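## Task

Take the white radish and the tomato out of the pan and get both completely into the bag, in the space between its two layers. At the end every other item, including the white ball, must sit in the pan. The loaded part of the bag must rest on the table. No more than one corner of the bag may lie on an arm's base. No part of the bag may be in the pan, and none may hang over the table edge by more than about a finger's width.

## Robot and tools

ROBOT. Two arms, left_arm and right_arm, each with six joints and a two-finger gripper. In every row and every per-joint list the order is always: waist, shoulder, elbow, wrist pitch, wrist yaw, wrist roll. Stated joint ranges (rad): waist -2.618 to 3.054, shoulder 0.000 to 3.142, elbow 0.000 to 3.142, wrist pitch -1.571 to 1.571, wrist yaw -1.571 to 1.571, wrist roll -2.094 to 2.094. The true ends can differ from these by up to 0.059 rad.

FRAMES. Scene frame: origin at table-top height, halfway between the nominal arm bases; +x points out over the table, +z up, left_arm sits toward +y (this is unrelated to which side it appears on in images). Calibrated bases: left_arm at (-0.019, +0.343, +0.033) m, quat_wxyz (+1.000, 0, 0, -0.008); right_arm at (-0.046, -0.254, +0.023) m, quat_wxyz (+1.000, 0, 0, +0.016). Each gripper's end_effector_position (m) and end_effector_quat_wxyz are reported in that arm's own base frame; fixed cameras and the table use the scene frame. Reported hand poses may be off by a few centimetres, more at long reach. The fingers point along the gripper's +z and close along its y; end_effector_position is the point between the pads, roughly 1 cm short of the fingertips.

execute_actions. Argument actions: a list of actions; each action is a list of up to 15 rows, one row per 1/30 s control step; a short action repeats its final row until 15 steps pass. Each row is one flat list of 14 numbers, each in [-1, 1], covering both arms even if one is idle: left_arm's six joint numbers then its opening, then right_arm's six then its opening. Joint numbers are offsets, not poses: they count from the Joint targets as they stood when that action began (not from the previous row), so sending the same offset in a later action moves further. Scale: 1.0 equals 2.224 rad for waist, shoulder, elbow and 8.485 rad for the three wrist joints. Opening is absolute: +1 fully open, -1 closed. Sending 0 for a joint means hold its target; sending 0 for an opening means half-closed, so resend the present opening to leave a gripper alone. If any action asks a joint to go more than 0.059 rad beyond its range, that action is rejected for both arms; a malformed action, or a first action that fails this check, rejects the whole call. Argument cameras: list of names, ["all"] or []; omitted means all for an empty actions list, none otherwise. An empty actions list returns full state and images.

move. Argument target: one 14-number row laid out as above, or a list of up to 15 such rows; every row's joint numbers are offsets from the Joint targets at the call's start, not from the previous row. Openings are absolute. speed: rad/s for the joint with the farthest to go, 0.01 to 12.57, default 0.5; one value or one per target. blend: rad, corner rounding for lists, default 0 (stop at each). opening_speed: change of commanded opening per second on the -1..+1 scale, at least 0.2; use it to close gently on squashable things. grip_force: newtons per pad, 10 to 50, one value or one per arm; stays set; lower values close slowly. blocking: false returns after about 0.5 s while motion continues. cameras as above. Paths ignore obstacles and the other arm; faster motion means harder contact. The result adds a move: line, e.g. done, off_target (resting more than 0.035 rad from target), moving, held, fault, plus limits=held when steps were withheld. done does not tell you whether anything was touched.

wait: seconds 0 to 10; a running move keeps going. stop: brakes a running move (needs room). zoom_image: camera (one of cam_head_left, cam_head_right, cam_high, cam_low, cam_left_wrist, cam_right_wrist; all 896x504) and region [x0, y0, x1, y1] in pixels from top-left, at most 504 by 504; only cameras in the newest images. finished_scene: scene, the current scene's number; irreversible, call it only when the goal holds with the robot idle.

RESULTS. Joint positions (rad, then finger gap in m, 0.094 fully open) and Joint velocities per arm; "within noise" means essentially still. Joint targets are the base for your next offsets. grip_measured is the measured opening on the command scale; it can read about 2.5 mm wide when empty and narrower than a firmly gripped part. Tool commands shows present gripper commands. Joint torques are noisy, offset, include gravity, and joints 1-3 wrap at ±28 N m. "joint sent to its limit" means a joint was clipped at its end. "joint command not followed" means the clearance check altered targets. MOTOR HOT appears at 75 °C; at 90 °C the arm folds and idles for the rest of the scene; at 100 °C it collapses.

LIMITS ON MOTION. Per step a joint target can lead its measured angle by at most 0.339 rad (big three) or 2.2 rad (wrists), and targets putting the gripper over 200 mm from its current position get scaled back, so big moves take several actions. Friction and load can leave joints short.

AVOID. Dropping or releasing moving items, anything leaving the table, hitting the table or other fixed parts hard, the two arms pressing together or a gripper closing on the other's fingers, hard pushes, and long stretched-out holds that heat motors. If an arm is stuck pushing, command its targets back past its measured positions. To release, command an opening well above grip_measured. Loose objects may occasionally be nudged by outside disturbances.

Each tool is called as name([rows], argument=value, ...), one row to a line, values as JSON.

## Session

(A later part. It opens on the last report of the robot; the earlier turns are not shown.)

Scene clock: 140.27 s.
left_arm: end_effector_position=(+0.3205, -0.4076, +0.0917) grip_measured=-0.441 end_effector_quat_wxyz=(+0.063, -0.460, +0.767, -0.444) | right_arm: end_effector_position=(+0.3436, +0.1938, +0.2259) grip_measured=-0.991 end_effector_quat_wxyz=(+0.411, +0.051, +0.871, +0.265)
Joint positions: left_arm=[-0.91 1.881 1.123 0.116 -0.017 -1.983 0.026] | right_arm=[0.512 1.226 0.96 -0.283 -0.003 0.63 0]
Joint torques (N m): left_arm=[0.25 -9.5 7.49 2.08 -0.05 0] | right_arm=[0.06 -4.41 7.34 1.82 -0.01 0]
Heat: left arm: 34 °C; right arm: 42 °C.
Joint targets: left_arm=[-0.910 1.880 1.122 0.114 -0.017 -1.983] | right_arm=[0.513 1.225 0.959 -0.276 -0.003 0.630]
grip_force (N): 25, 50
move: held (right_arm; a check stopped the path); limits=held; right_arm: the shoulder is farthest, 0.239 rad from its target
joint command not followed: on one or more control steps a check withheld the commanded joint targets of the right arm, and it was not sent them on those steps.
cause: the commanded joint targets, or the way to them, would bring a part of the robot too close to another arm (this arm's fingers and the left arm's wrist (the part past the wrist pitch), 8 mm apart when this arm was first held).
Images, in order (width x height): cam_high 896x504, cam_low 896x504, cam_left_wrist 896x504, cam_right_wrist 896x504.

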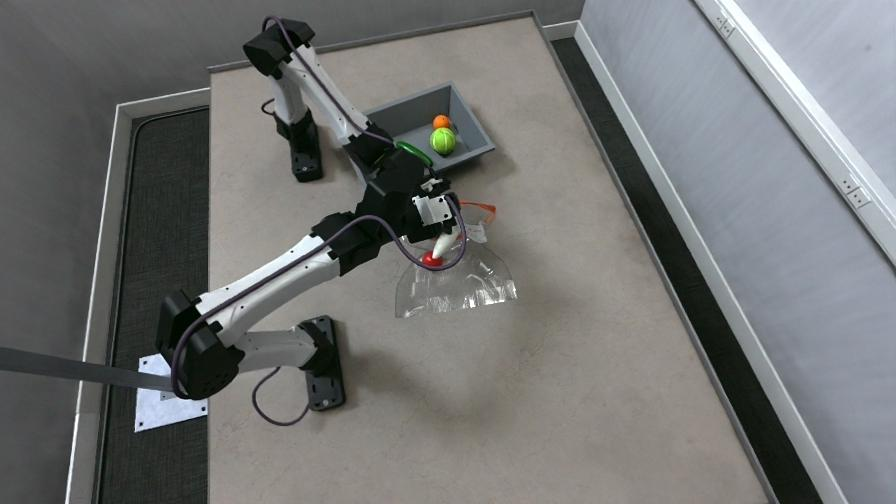

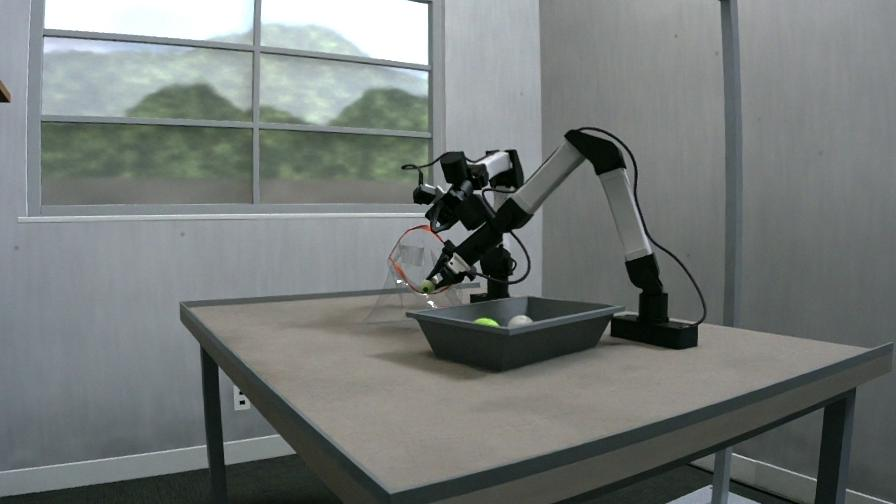

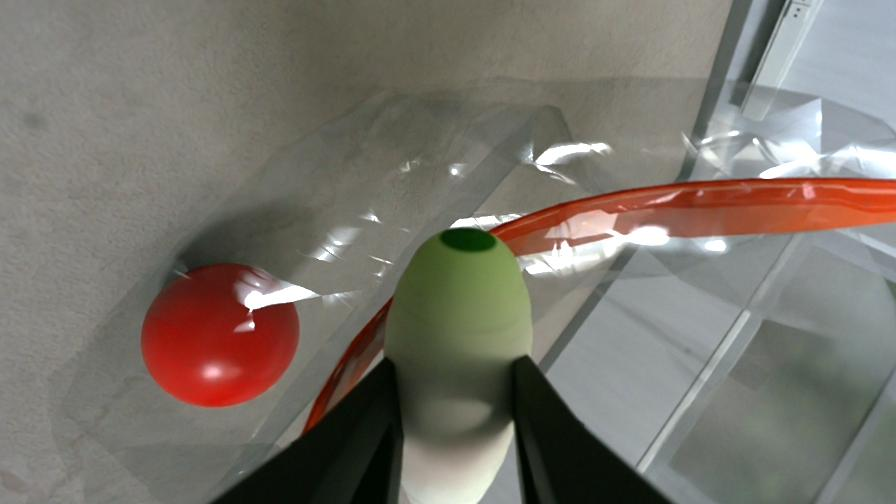

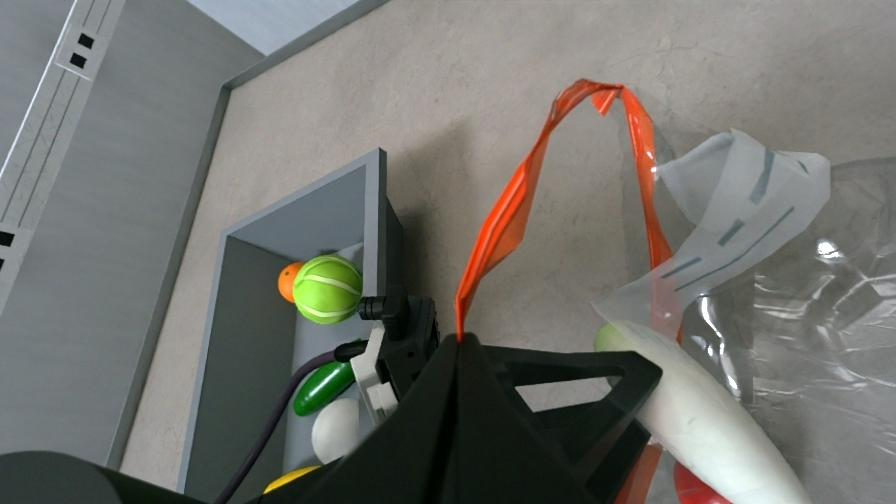

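move([
  [0.0315,-0.0553,-0.0558,0,0,0,-0.45, 0,0,0,0, 0, 0, -1],
  [0.0315,-0.0553,-0.0558,0,0,0,-0.45, -0.0259,0.0787,0.094,0.0031, 0, 0, -1],
  [-0.0198,0.0436,0.0611,-0.0061,0,0,-0.45, -0.0259,0.0787,0.094,0.0031, 0, 0, -1],
], speed=0.2, cameras=["cam_head_right","cam_low","cam_high","cam_left_wrist","cam_right_wrist"])

Scene clock: 144.43 s.
left_arm: end_effector_position=(+0.3238, -0.4116, +0.0977) grip_measured=-0.441 end_effector_quat_wxyz=(+0.063, -0.459, +0.765, -0.447) | right_arm: end_effector_position=(+0.3925, +0.1958, +0.2438) grip_measured=-0.991 end_effector_quat_wxyz=(+0.424, +0.072, +0.865, +0.259)
Joint positions: left_arm=[-0.91 1.886 1.152 0.1 -0.017 -1.983 0.026] | right_arm=[0.462 1.39 1.134 -0.275 -0.003 0.63 0]
Joint torques (N m): left_arm=[0.27 -9.65 7.51 2.08 -0.04 0.01] | right_arm=[-0.55 -4.78 10.67 2 -0.01 0.01]
Heat: left arm: 34 °C; right arm: 41 °C.
Joint targets: left_arm=[-0.909 1.885 1.150 0.098 -0.017 -1.983] | right_arm=[0.455 1.401 1.168 -0.250 -0.003 0.630]
grip_force (N): 25, 50
move: held (left_arm; a check stopped the path); path passed 2 of 3 targets; limits=held; left_arm: the elbow is farthest, 0.106 rad from its target
joint command not followed: on one or more control steps a check withheld the commanded joint targets of the left arm, and it was not sent them on those steps.
cause: the commanded joint targets, or the way to them, would bring a part of the robot too close to another arm (this arm's wrist (the part past the wrist pitch) and the right arm's fingers, 10 mm apart when this arm was first held).
Images, in order (width x height): cam_head_right 896x504, cam_high 896x504, cam_low 896x504, cam_left_wrist 896x504, cam_right_wrist 896x504.

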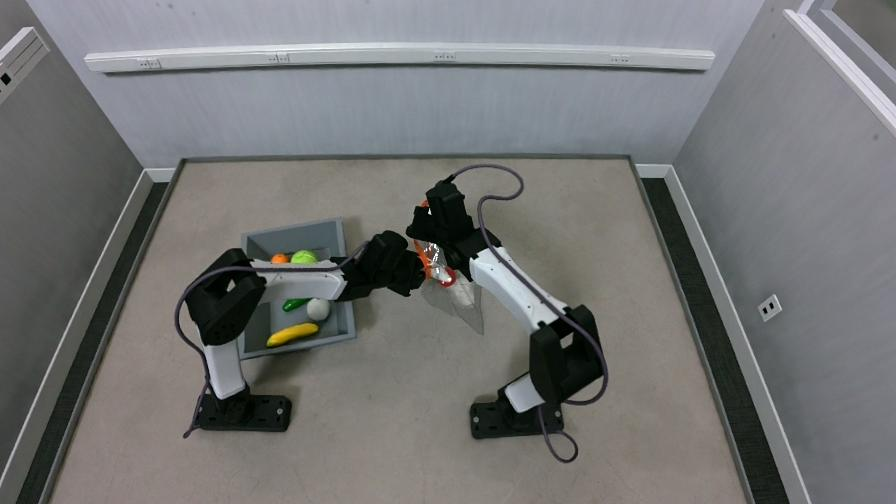

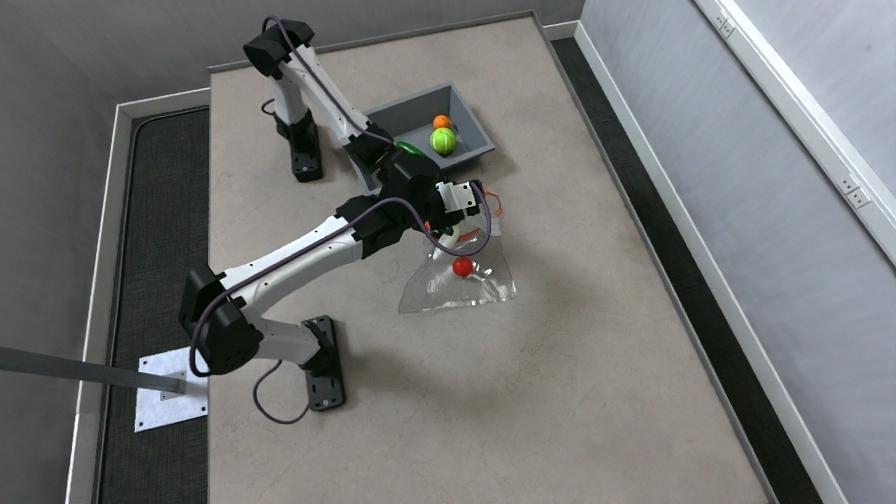

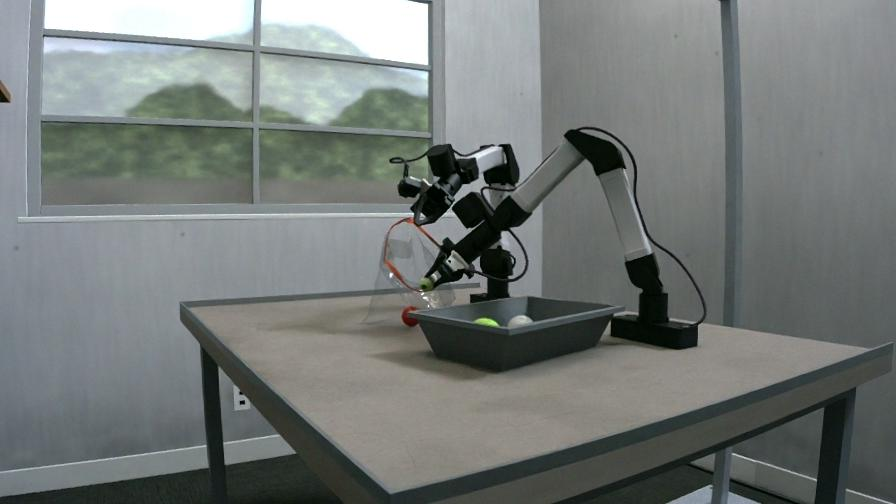

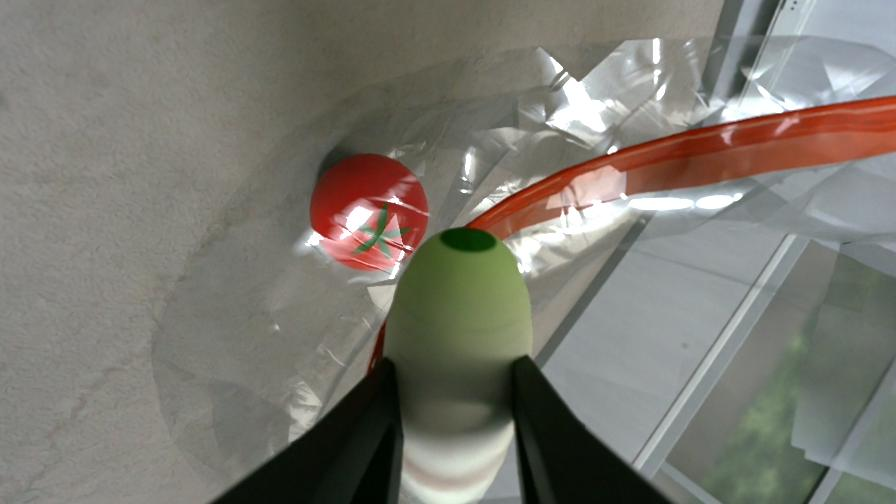

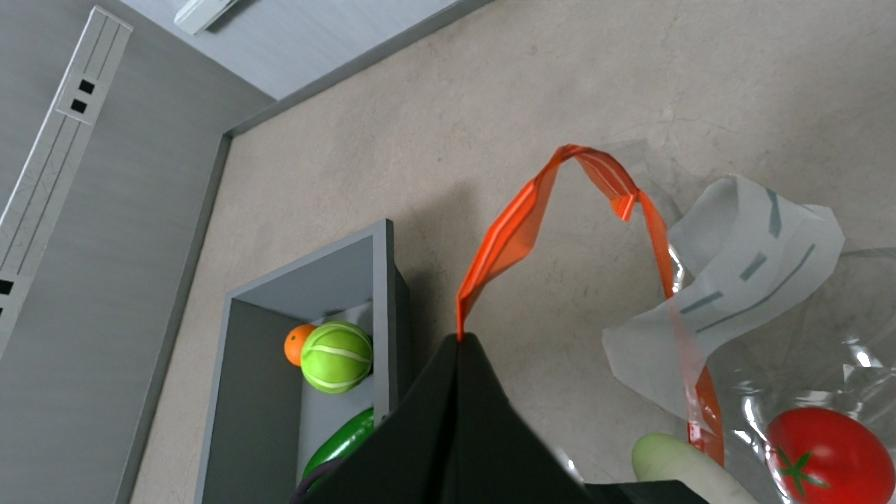

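move(target=[0,0.0728,-0.0162,0.0223,0,0,-0.45, 0,0,0,0, 0, 0, -1], speed=0.15, cameras=["cam_head_right","cam_low","cam_high","cam_left_wrist","cam_right_wrist"])

Scene clock: 146.73 s.
left_arm: end_effector_position=(+0.3327, -0.4229, +0.0536) grip_measured=-0.441 end_effector_quat_wxyz=(+0.065, -0.457, +0.761, -0.456) | right_arm: end_effector_position=(+0.3926, +0.1959, +0.2440) grip_measured=-0.991 end_effector_quat_wxyz=(+0.424, +0.072, +0.865, +0.259)
Joint positions: left_arm=[-0.91 2.025 1.126 0.285 -0.017 -1.983 0.026] | right_arm=[0.462 1.39 1.134 -0.274 -0.003 0.63 0]
Joint torques (N m): left_arm=[0.34 -8.54 5.9 2.12 -0.04 0.01] | right_arm=[-0.61 -4.78 10.69 1.99 -0.01 0.01]
Heat: left arm: 34 °C; right arm: 41 °C.
Joint targets: left_arm=[-0.909 2.047 1.114 0.287 -0.017 -1.983] | right_arm=[0.455 1.401 1.168 -0.249 -0.003 0.630]
grip_force (N): 25, 50
move: done
Images, in order (width x height): cam_head_right 896x504, cam_high 896x504, cam_low 896x504, cam_left_wrist 896x504, cam_right_wrist 896x504.

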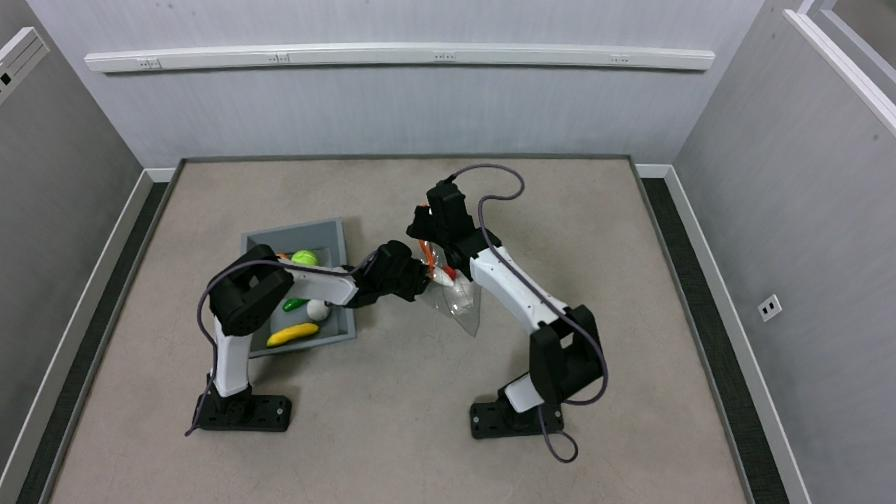

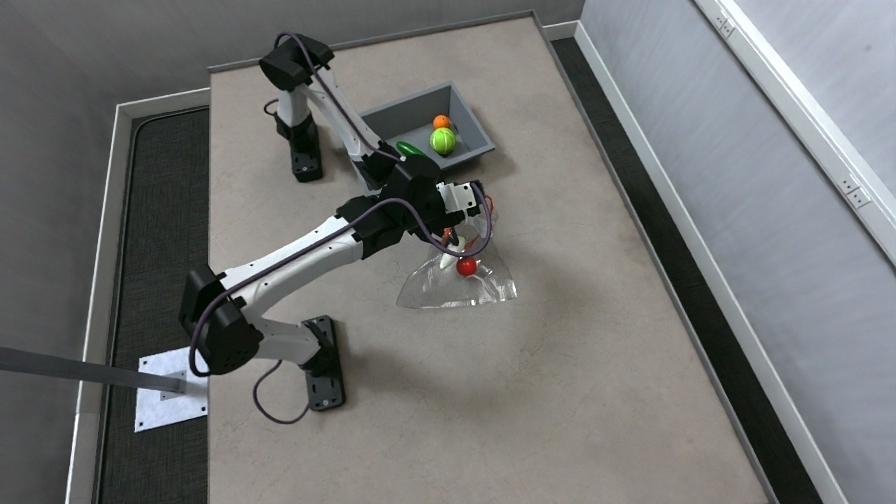

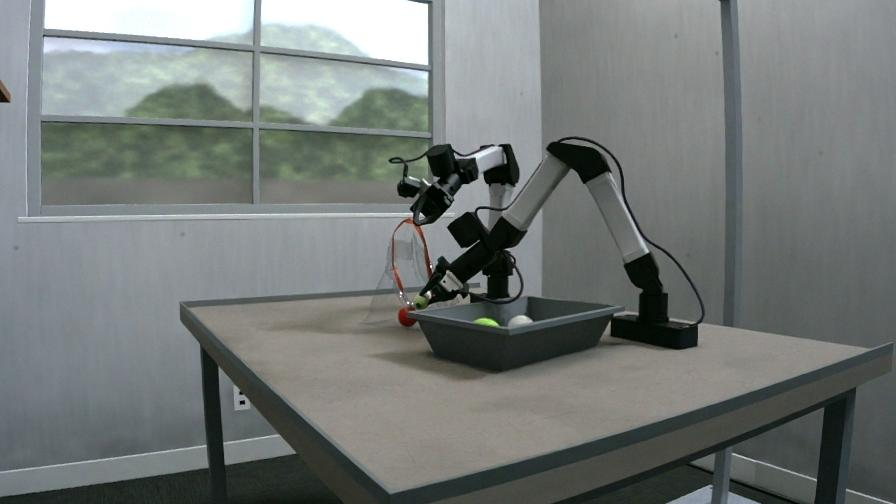

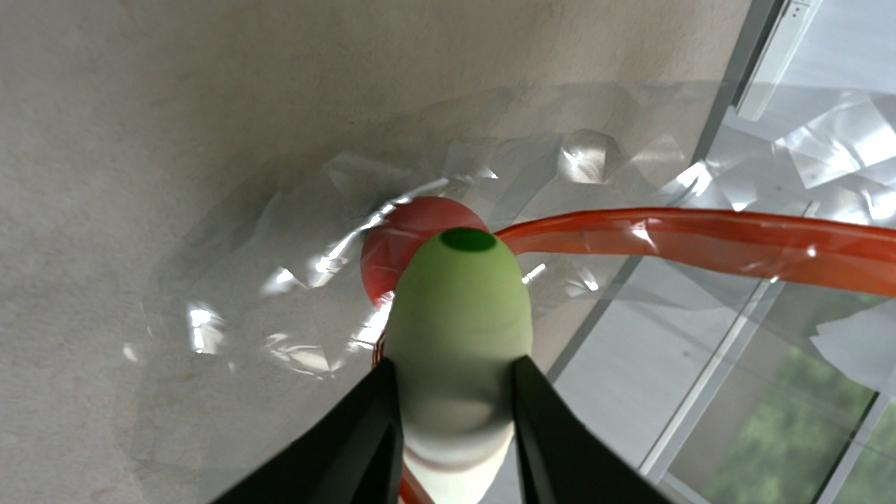

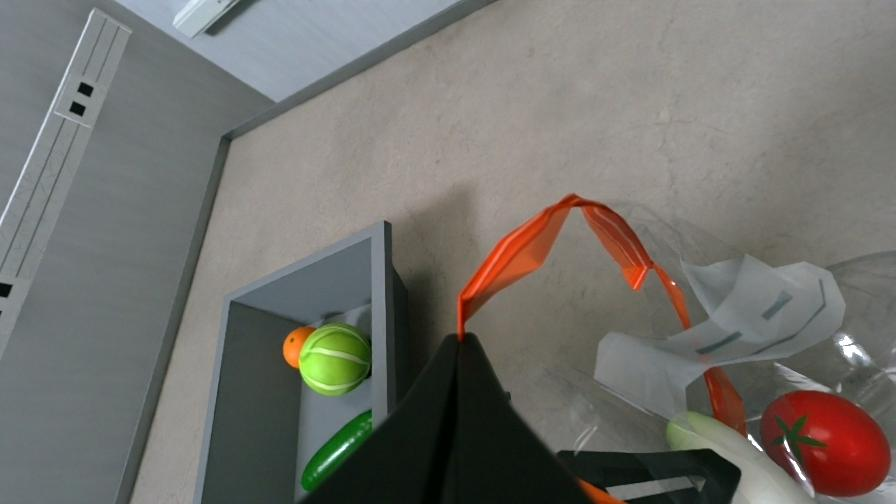

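move(target=[-0.0148,0.0477,0.1061,-0.0153,0,0,-0.45, 0,0,0,0, 0, 0, -1], speed=0.15, cameras=["cam_low","cam_high","cam_left_wrist","cam_right_wrist"])

Scene clock: 149.13 s.
left_arm: end_effector_position=(+0.3450, -0.4606, +0.0606) grip_measured=-0.441 end_effector_quat_wxyz=(+0.059, -0.449, +0.767, -0.455) | right_arm: end_effector_position=(+0.3926, +0.1959, +0.2440) grip_measured=-0.991 end_effector_quat_wxyz=(+0.424, +0.072, +0.865, +0.259)
Joint positions: left_arm=[-0.933 2.127 1.329 0.18 -0.017 -1.983 0.026] | right_arm=[0.462 1.39 1.134 -0.274 -0.003 0.63 0]
Joint torques (N m): left_arm=[-0.44 -9.32 9.54 1.83 -0.06 0.01] | right_arm=[-0.62 -4.78 10.69 1.99 -0.01 0.01]
Heat: left arm: 34 °C; right arm: 41 °C.
Joint targets: left_arm=[-0.942 2.153 1.350 0.158 -0.017 -1.983] | right_arm=[0.455 1.401 1.168 -0.249 -0.003 0.630]
grip_force (N): 25, 50
move: done
Images, in order (width x height): cam_high 896x504, cam_low 896x504, cam_left_wrist 896x504, cam_right_wrist 896x504.

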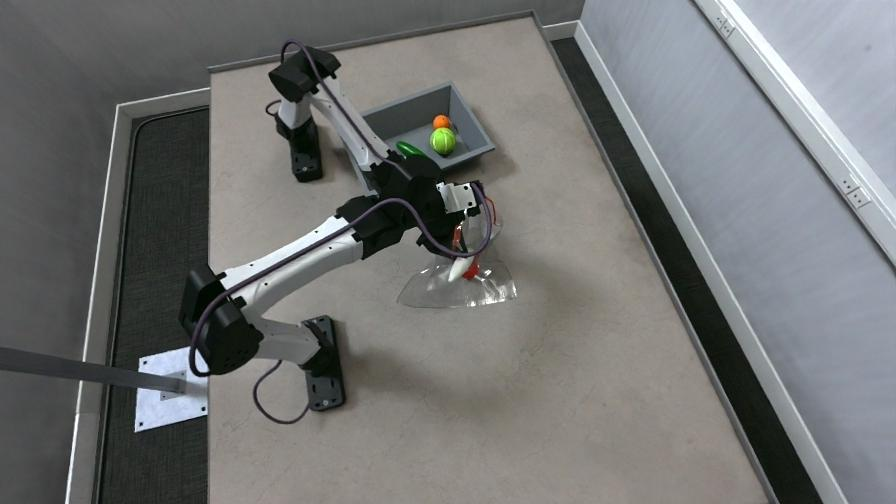

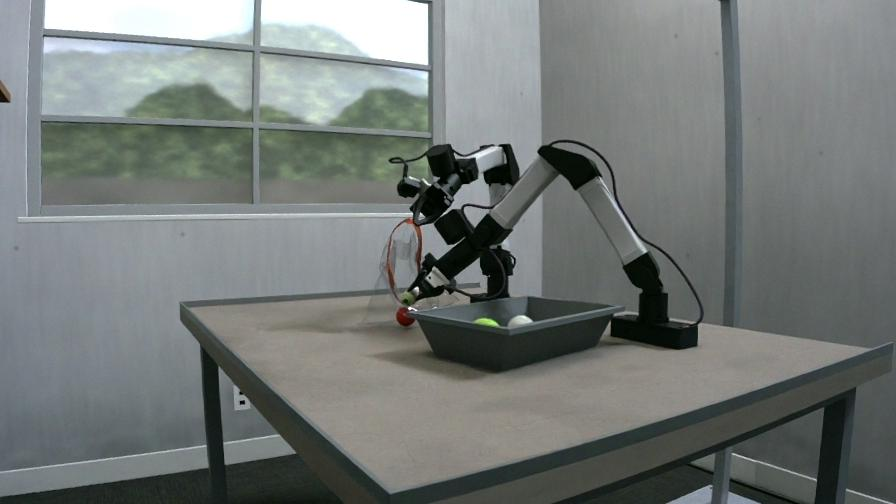

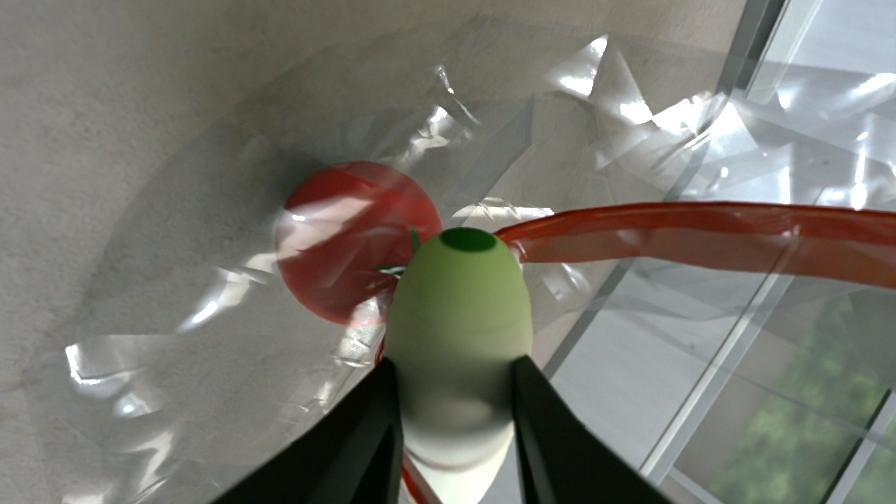

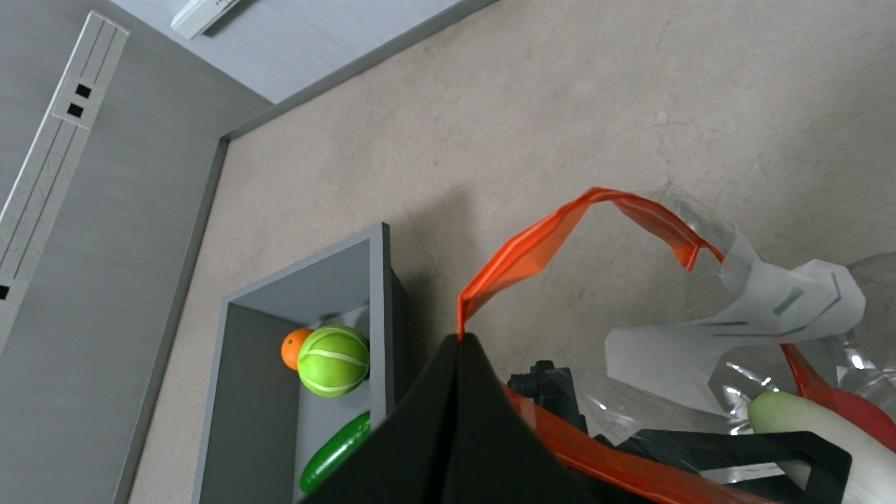

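move(target=[0,0,0.0585,-0.0153,0,0,-0.45, 0,0,0,0, 0, 0, -1], speed=0.15, cameras=["cam_low","cam_left_wrist","cam_right_wrist"])

Scene clock: 149.97 s.
left_arm: end_effector_position=(+0.3453, -0.4610, +0.0612) grip_measured=-0.441 end_effector_quat_wxyz=(+0.059, -0.449, +0.767, -0.455) | right_arm: end_effector_position=(+0.3926, +0.1959, +0.2440) grip_measured=-0.991 end_effector_quat_wxyz=(+0.424, +0.072, +0.865, +0.259)
Joint positions: left_arm=[-0.933 2.127 1.333 0.175 -0.017 -1.983 0.026] | right_arm=[0.462 1.39 1.134 -0.274 -0.003 0.63 0]
Joint torques (N m): left_arm=[0.23 -11.37 7.51 2.1 -0.04 0.01] | right_arm=[-0.62 -4.78 10.69 1.98 -0.01 0.01]
Heat: left arm: 34 °C; right arm: 40 °C.
Joint targets: left_arm=[-0.933 2.127 1.333 0.174 -0.017 -1.983] | right_arm=[0.455 1.401 1.168 -0.249 -0.003 0.630]
grip_force (N): 25, 50
move: held (left_arm; a check stopped the path); limits=held; left_arm: the elbow is farthest, 0.147 rad from its target
joint command not followed: on one or more control steps a check withheld the commanded joint targets of the left arm, and it was not sent them on those steps.
cause: the commanded joint targets, or the way to them, would bring a part of the robot too close to another arm (this arm's wrist (the part past the wrist pitch) and the right arm's fingers, 7 mm apart when this arm was first held).
Images, in order (width x height): cam_low 896x504, cam_left_wrist 896x504, cam_right_wrist 896x504.

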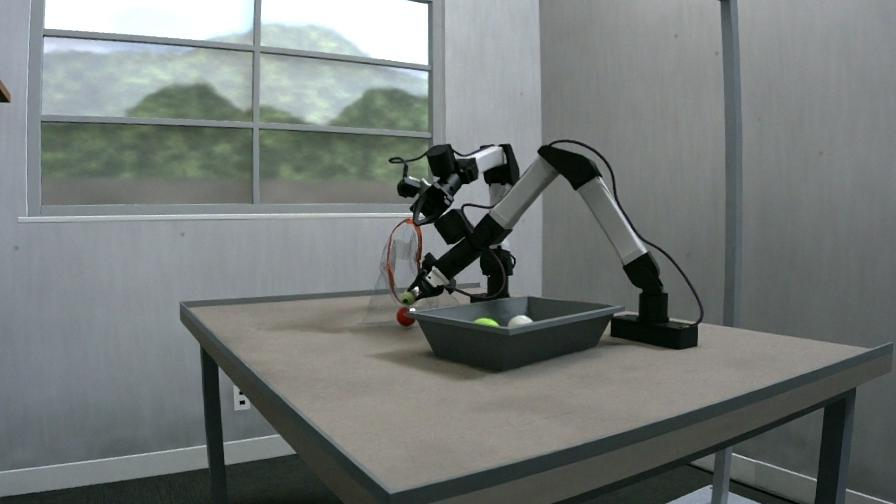

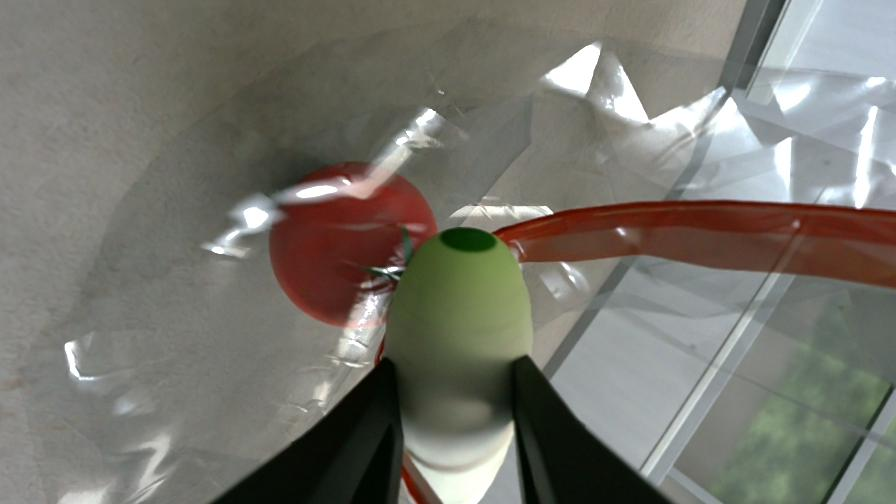

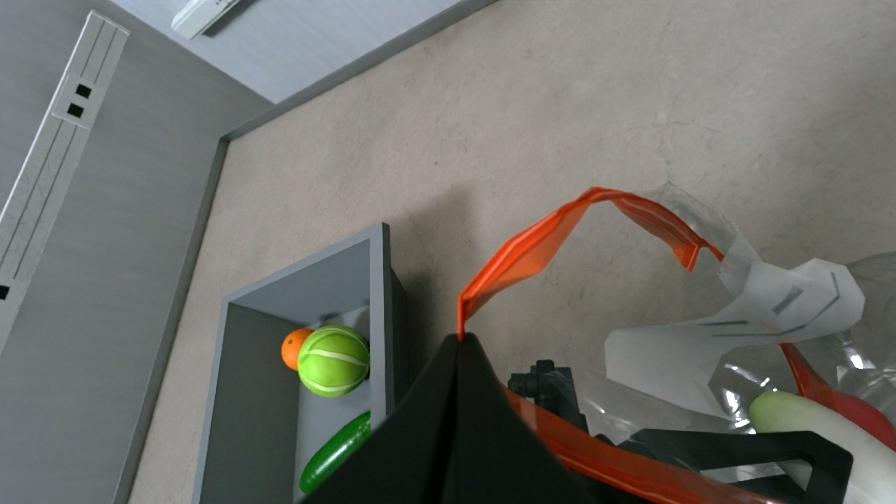

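move([
  [0,0,-0.063,0.0165,0,0,-0.45, 0,0,0,0, 0, 0, -1],
  [0,0,-0.063,0.0165,0,0,-0.05, 0,0,0,0, 0, 0, -1],
], speed=0.15, opening_speed=0.4, cameras=["cam_low","cam_high","cam_left_wrist","cam_right_wrist"])

Scene clock: 152.80 s.
left_arm: end_effector_position=(+0.3377, -0.4508, +0.0436) grip_measured=-0.052 end_effector_quat_wxyz=(+0.061, -0.444, +0.759, -0.473) | right_arm: end_effector_position=(+0.3923, +0.1957, +0.2434) grip_measured=-0.991 end_effector_quat_wxyz=(+0.423, +0.072, +0.865, +0.259)
Joint positions: left_arm=[-0.933 2.127 1.206 0.343 -0.017 -1.983 0.045] | right_arm=[0.462 1.39 1.134 -0.277 -0.003 0.63 0]
Joint torques (N m): left_arm=[0.18 -10.99 5.75 1.8 -0.04 0] | right_arm=[-0.61 -4.78 10.69 2.02 -0.01 0.01]
Heat: left arm: 35 °C; right arm: 40 °C.
Joint targets: left_arm=[-0.933 2.127 1.193 0.313 -0.017 -1.983] | right_arm=[0.455 1.401 1.168 -0.249 -0.003 0.630]
grip_force (N): 25, 50
move: done; target 2's new numbers were sent with left_arm's wrist pitch 0.053 rad from that target
Images, in order (width x height): cam_high 896x504, cam_low 896x504, cam_left_wrist 896x504, cam_right_wrist 896x504.

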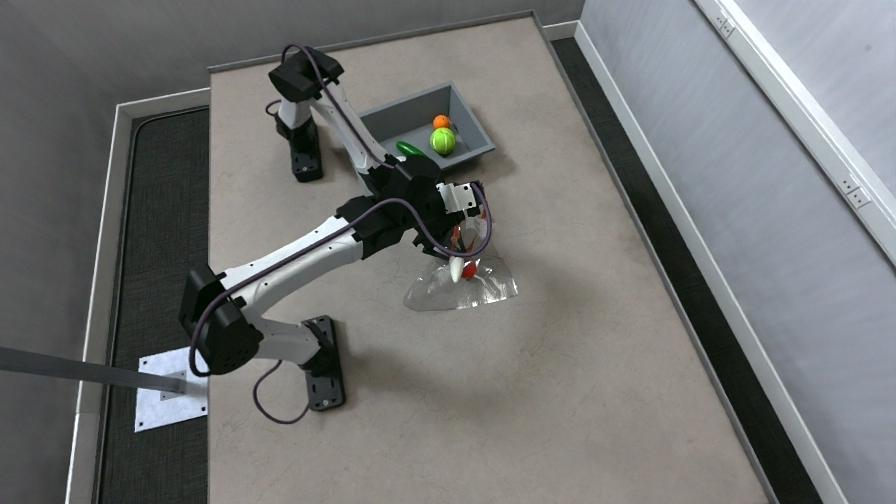

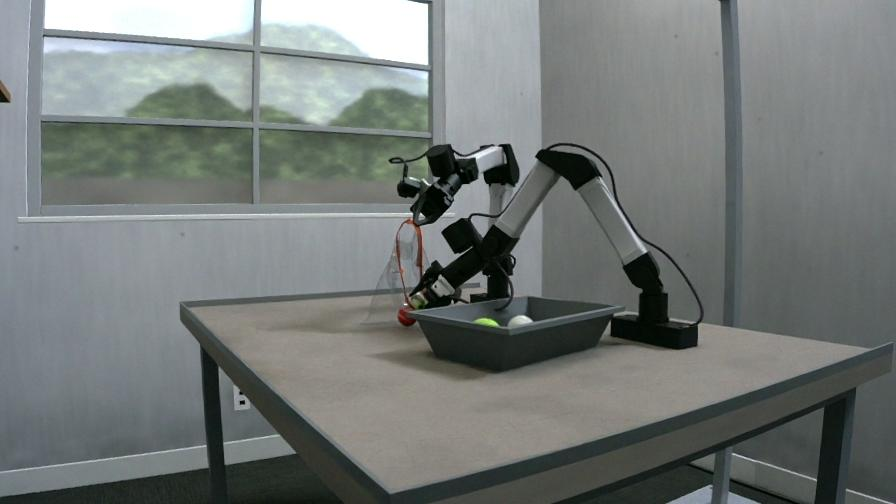

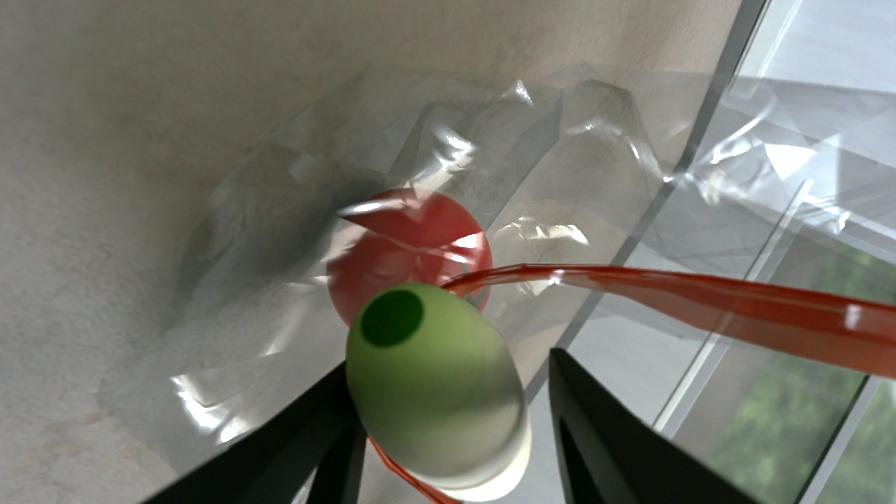

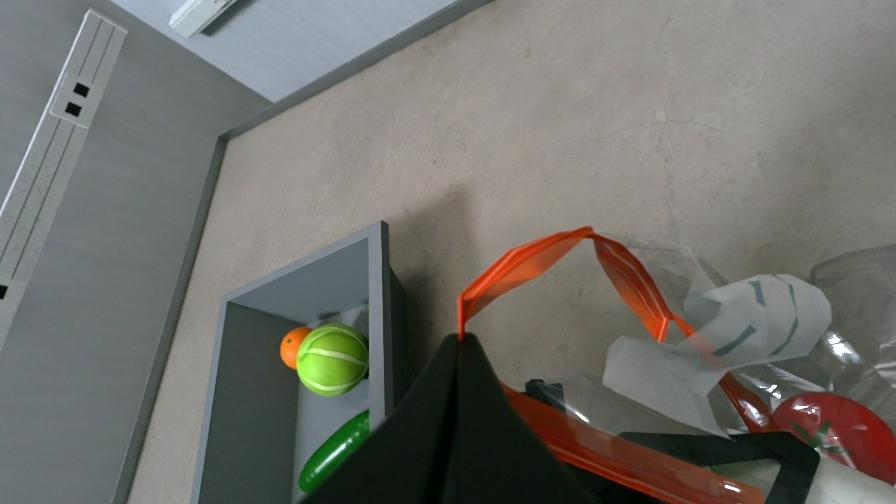

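move([
  [0,0,0,0,0,0,0.15, 0,0,0,0, 0, 0, -1],
  [0.03,-0.11,-0.05,0.0,0,0,0.15, 0,0,0,0, 0, 0, -1],
  [0.075,-0.22,-0.12,-0.02,0,0,0.15, 0,0,0,0, 0, 0, -1],
], speed=0.2, blend=[0,0.05,0], opening_speed=0.5, cameras=["all"])

Scene clock: 157.07 s.
left_arm: end_effector_position=(+0.3443, -0.3306, +0.1274) grip_measured=+0.148 end_effector_quat_wxyz=(+0.100, -0.502, +0.717, -0.473) | right_arm: end_effector_position=(+0.3926, +0.1959, +0.2441) grip_measured=-0.991 end_effector_quat_wxyz=(+0.425, +0.072, +0.864, +0.259)
Joint positions: left_arm=[-0.771 1.662 0.939 0.161 -0.017 -1.983 0.054] | right_arm=[0.462 1.39 1.134 -0.274 -0.003 0.63 0]
Joint torques (N m): left_arm=[0.61 -9.58 6.54 2 -0.03 0] | right_arm=[-0.62 -4.79 10.67 1.98 -0.01 0.01]
Heat: left arm: 36 °C; right arm: 40 °C.
Joint targets: left_arm=[-0.766 1.638 0.926 0.144 -0.017 -1.983] | right_arm=[0.455 1.401 1.168 -0.249 -0.003 0.630]
grip_force (N): 25, 50
move: done

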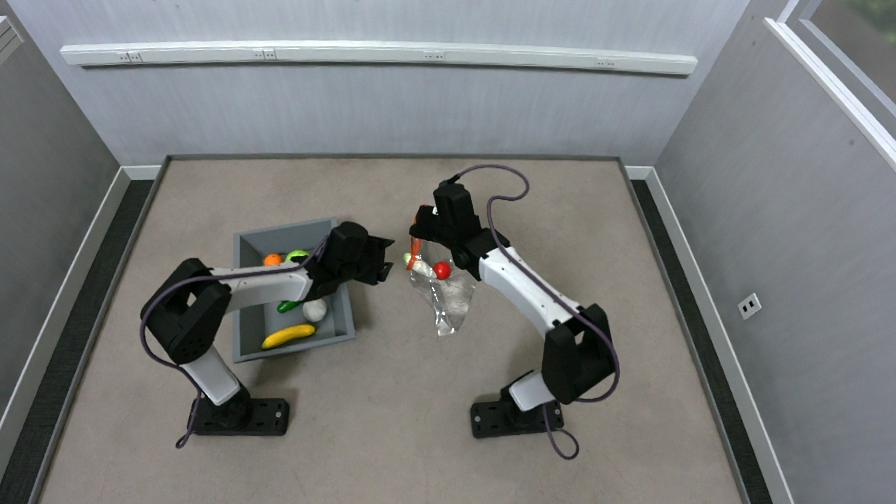

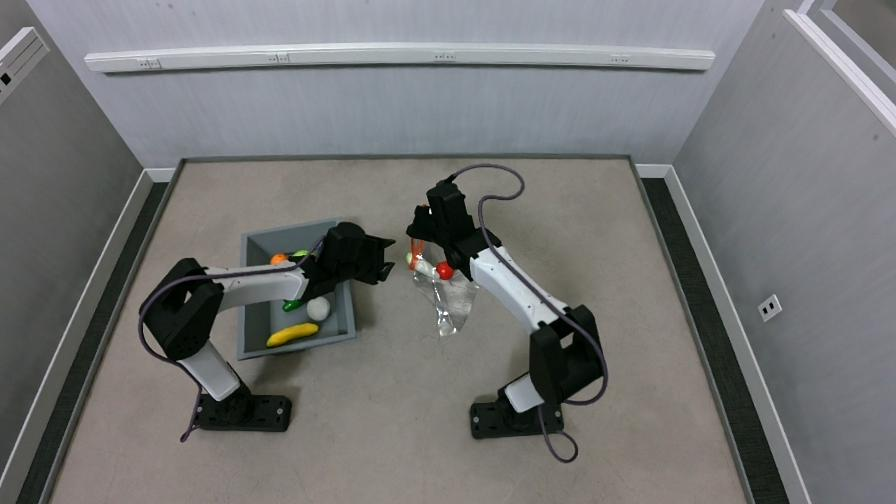

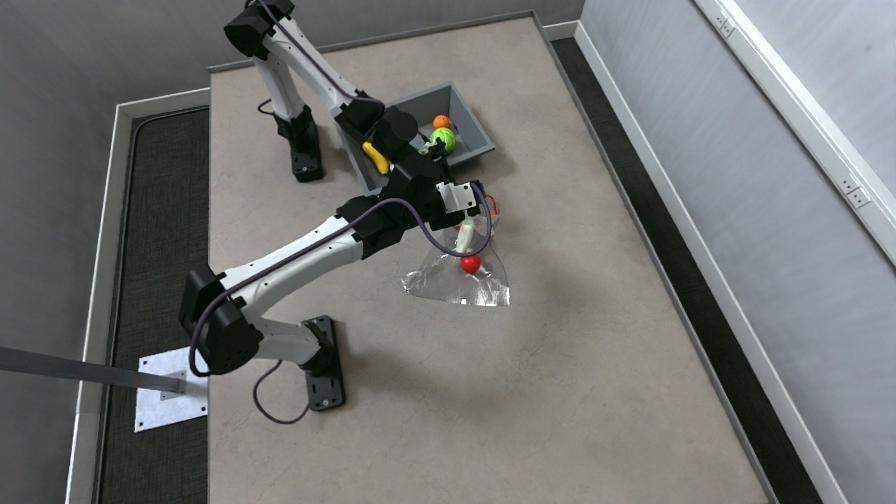

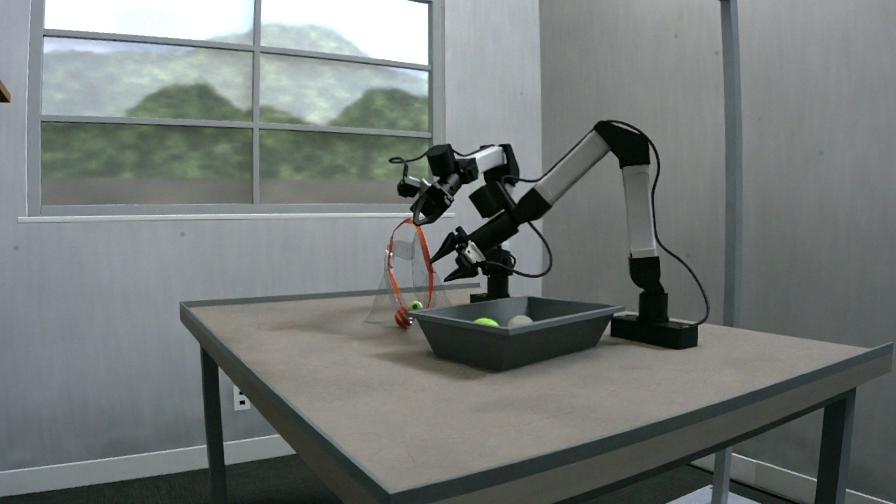

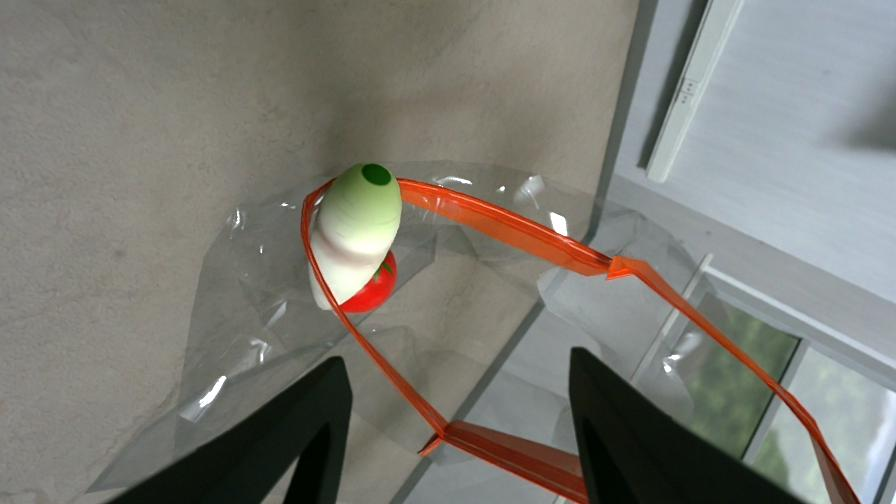

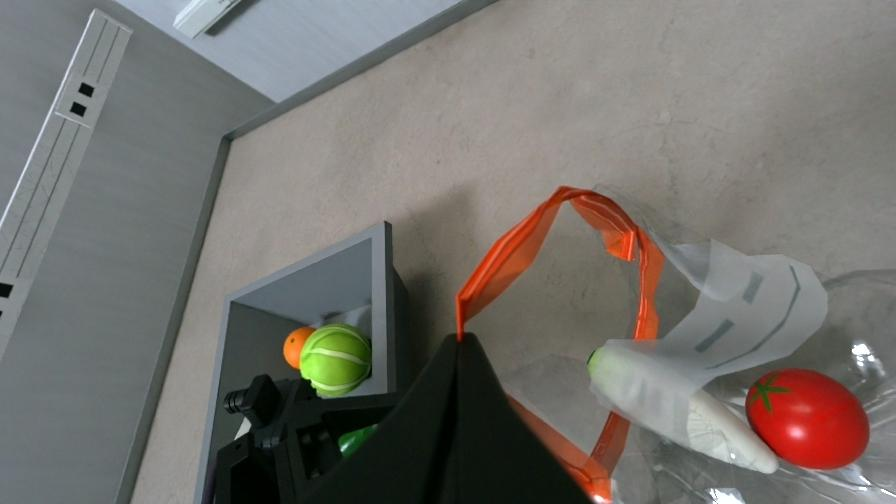

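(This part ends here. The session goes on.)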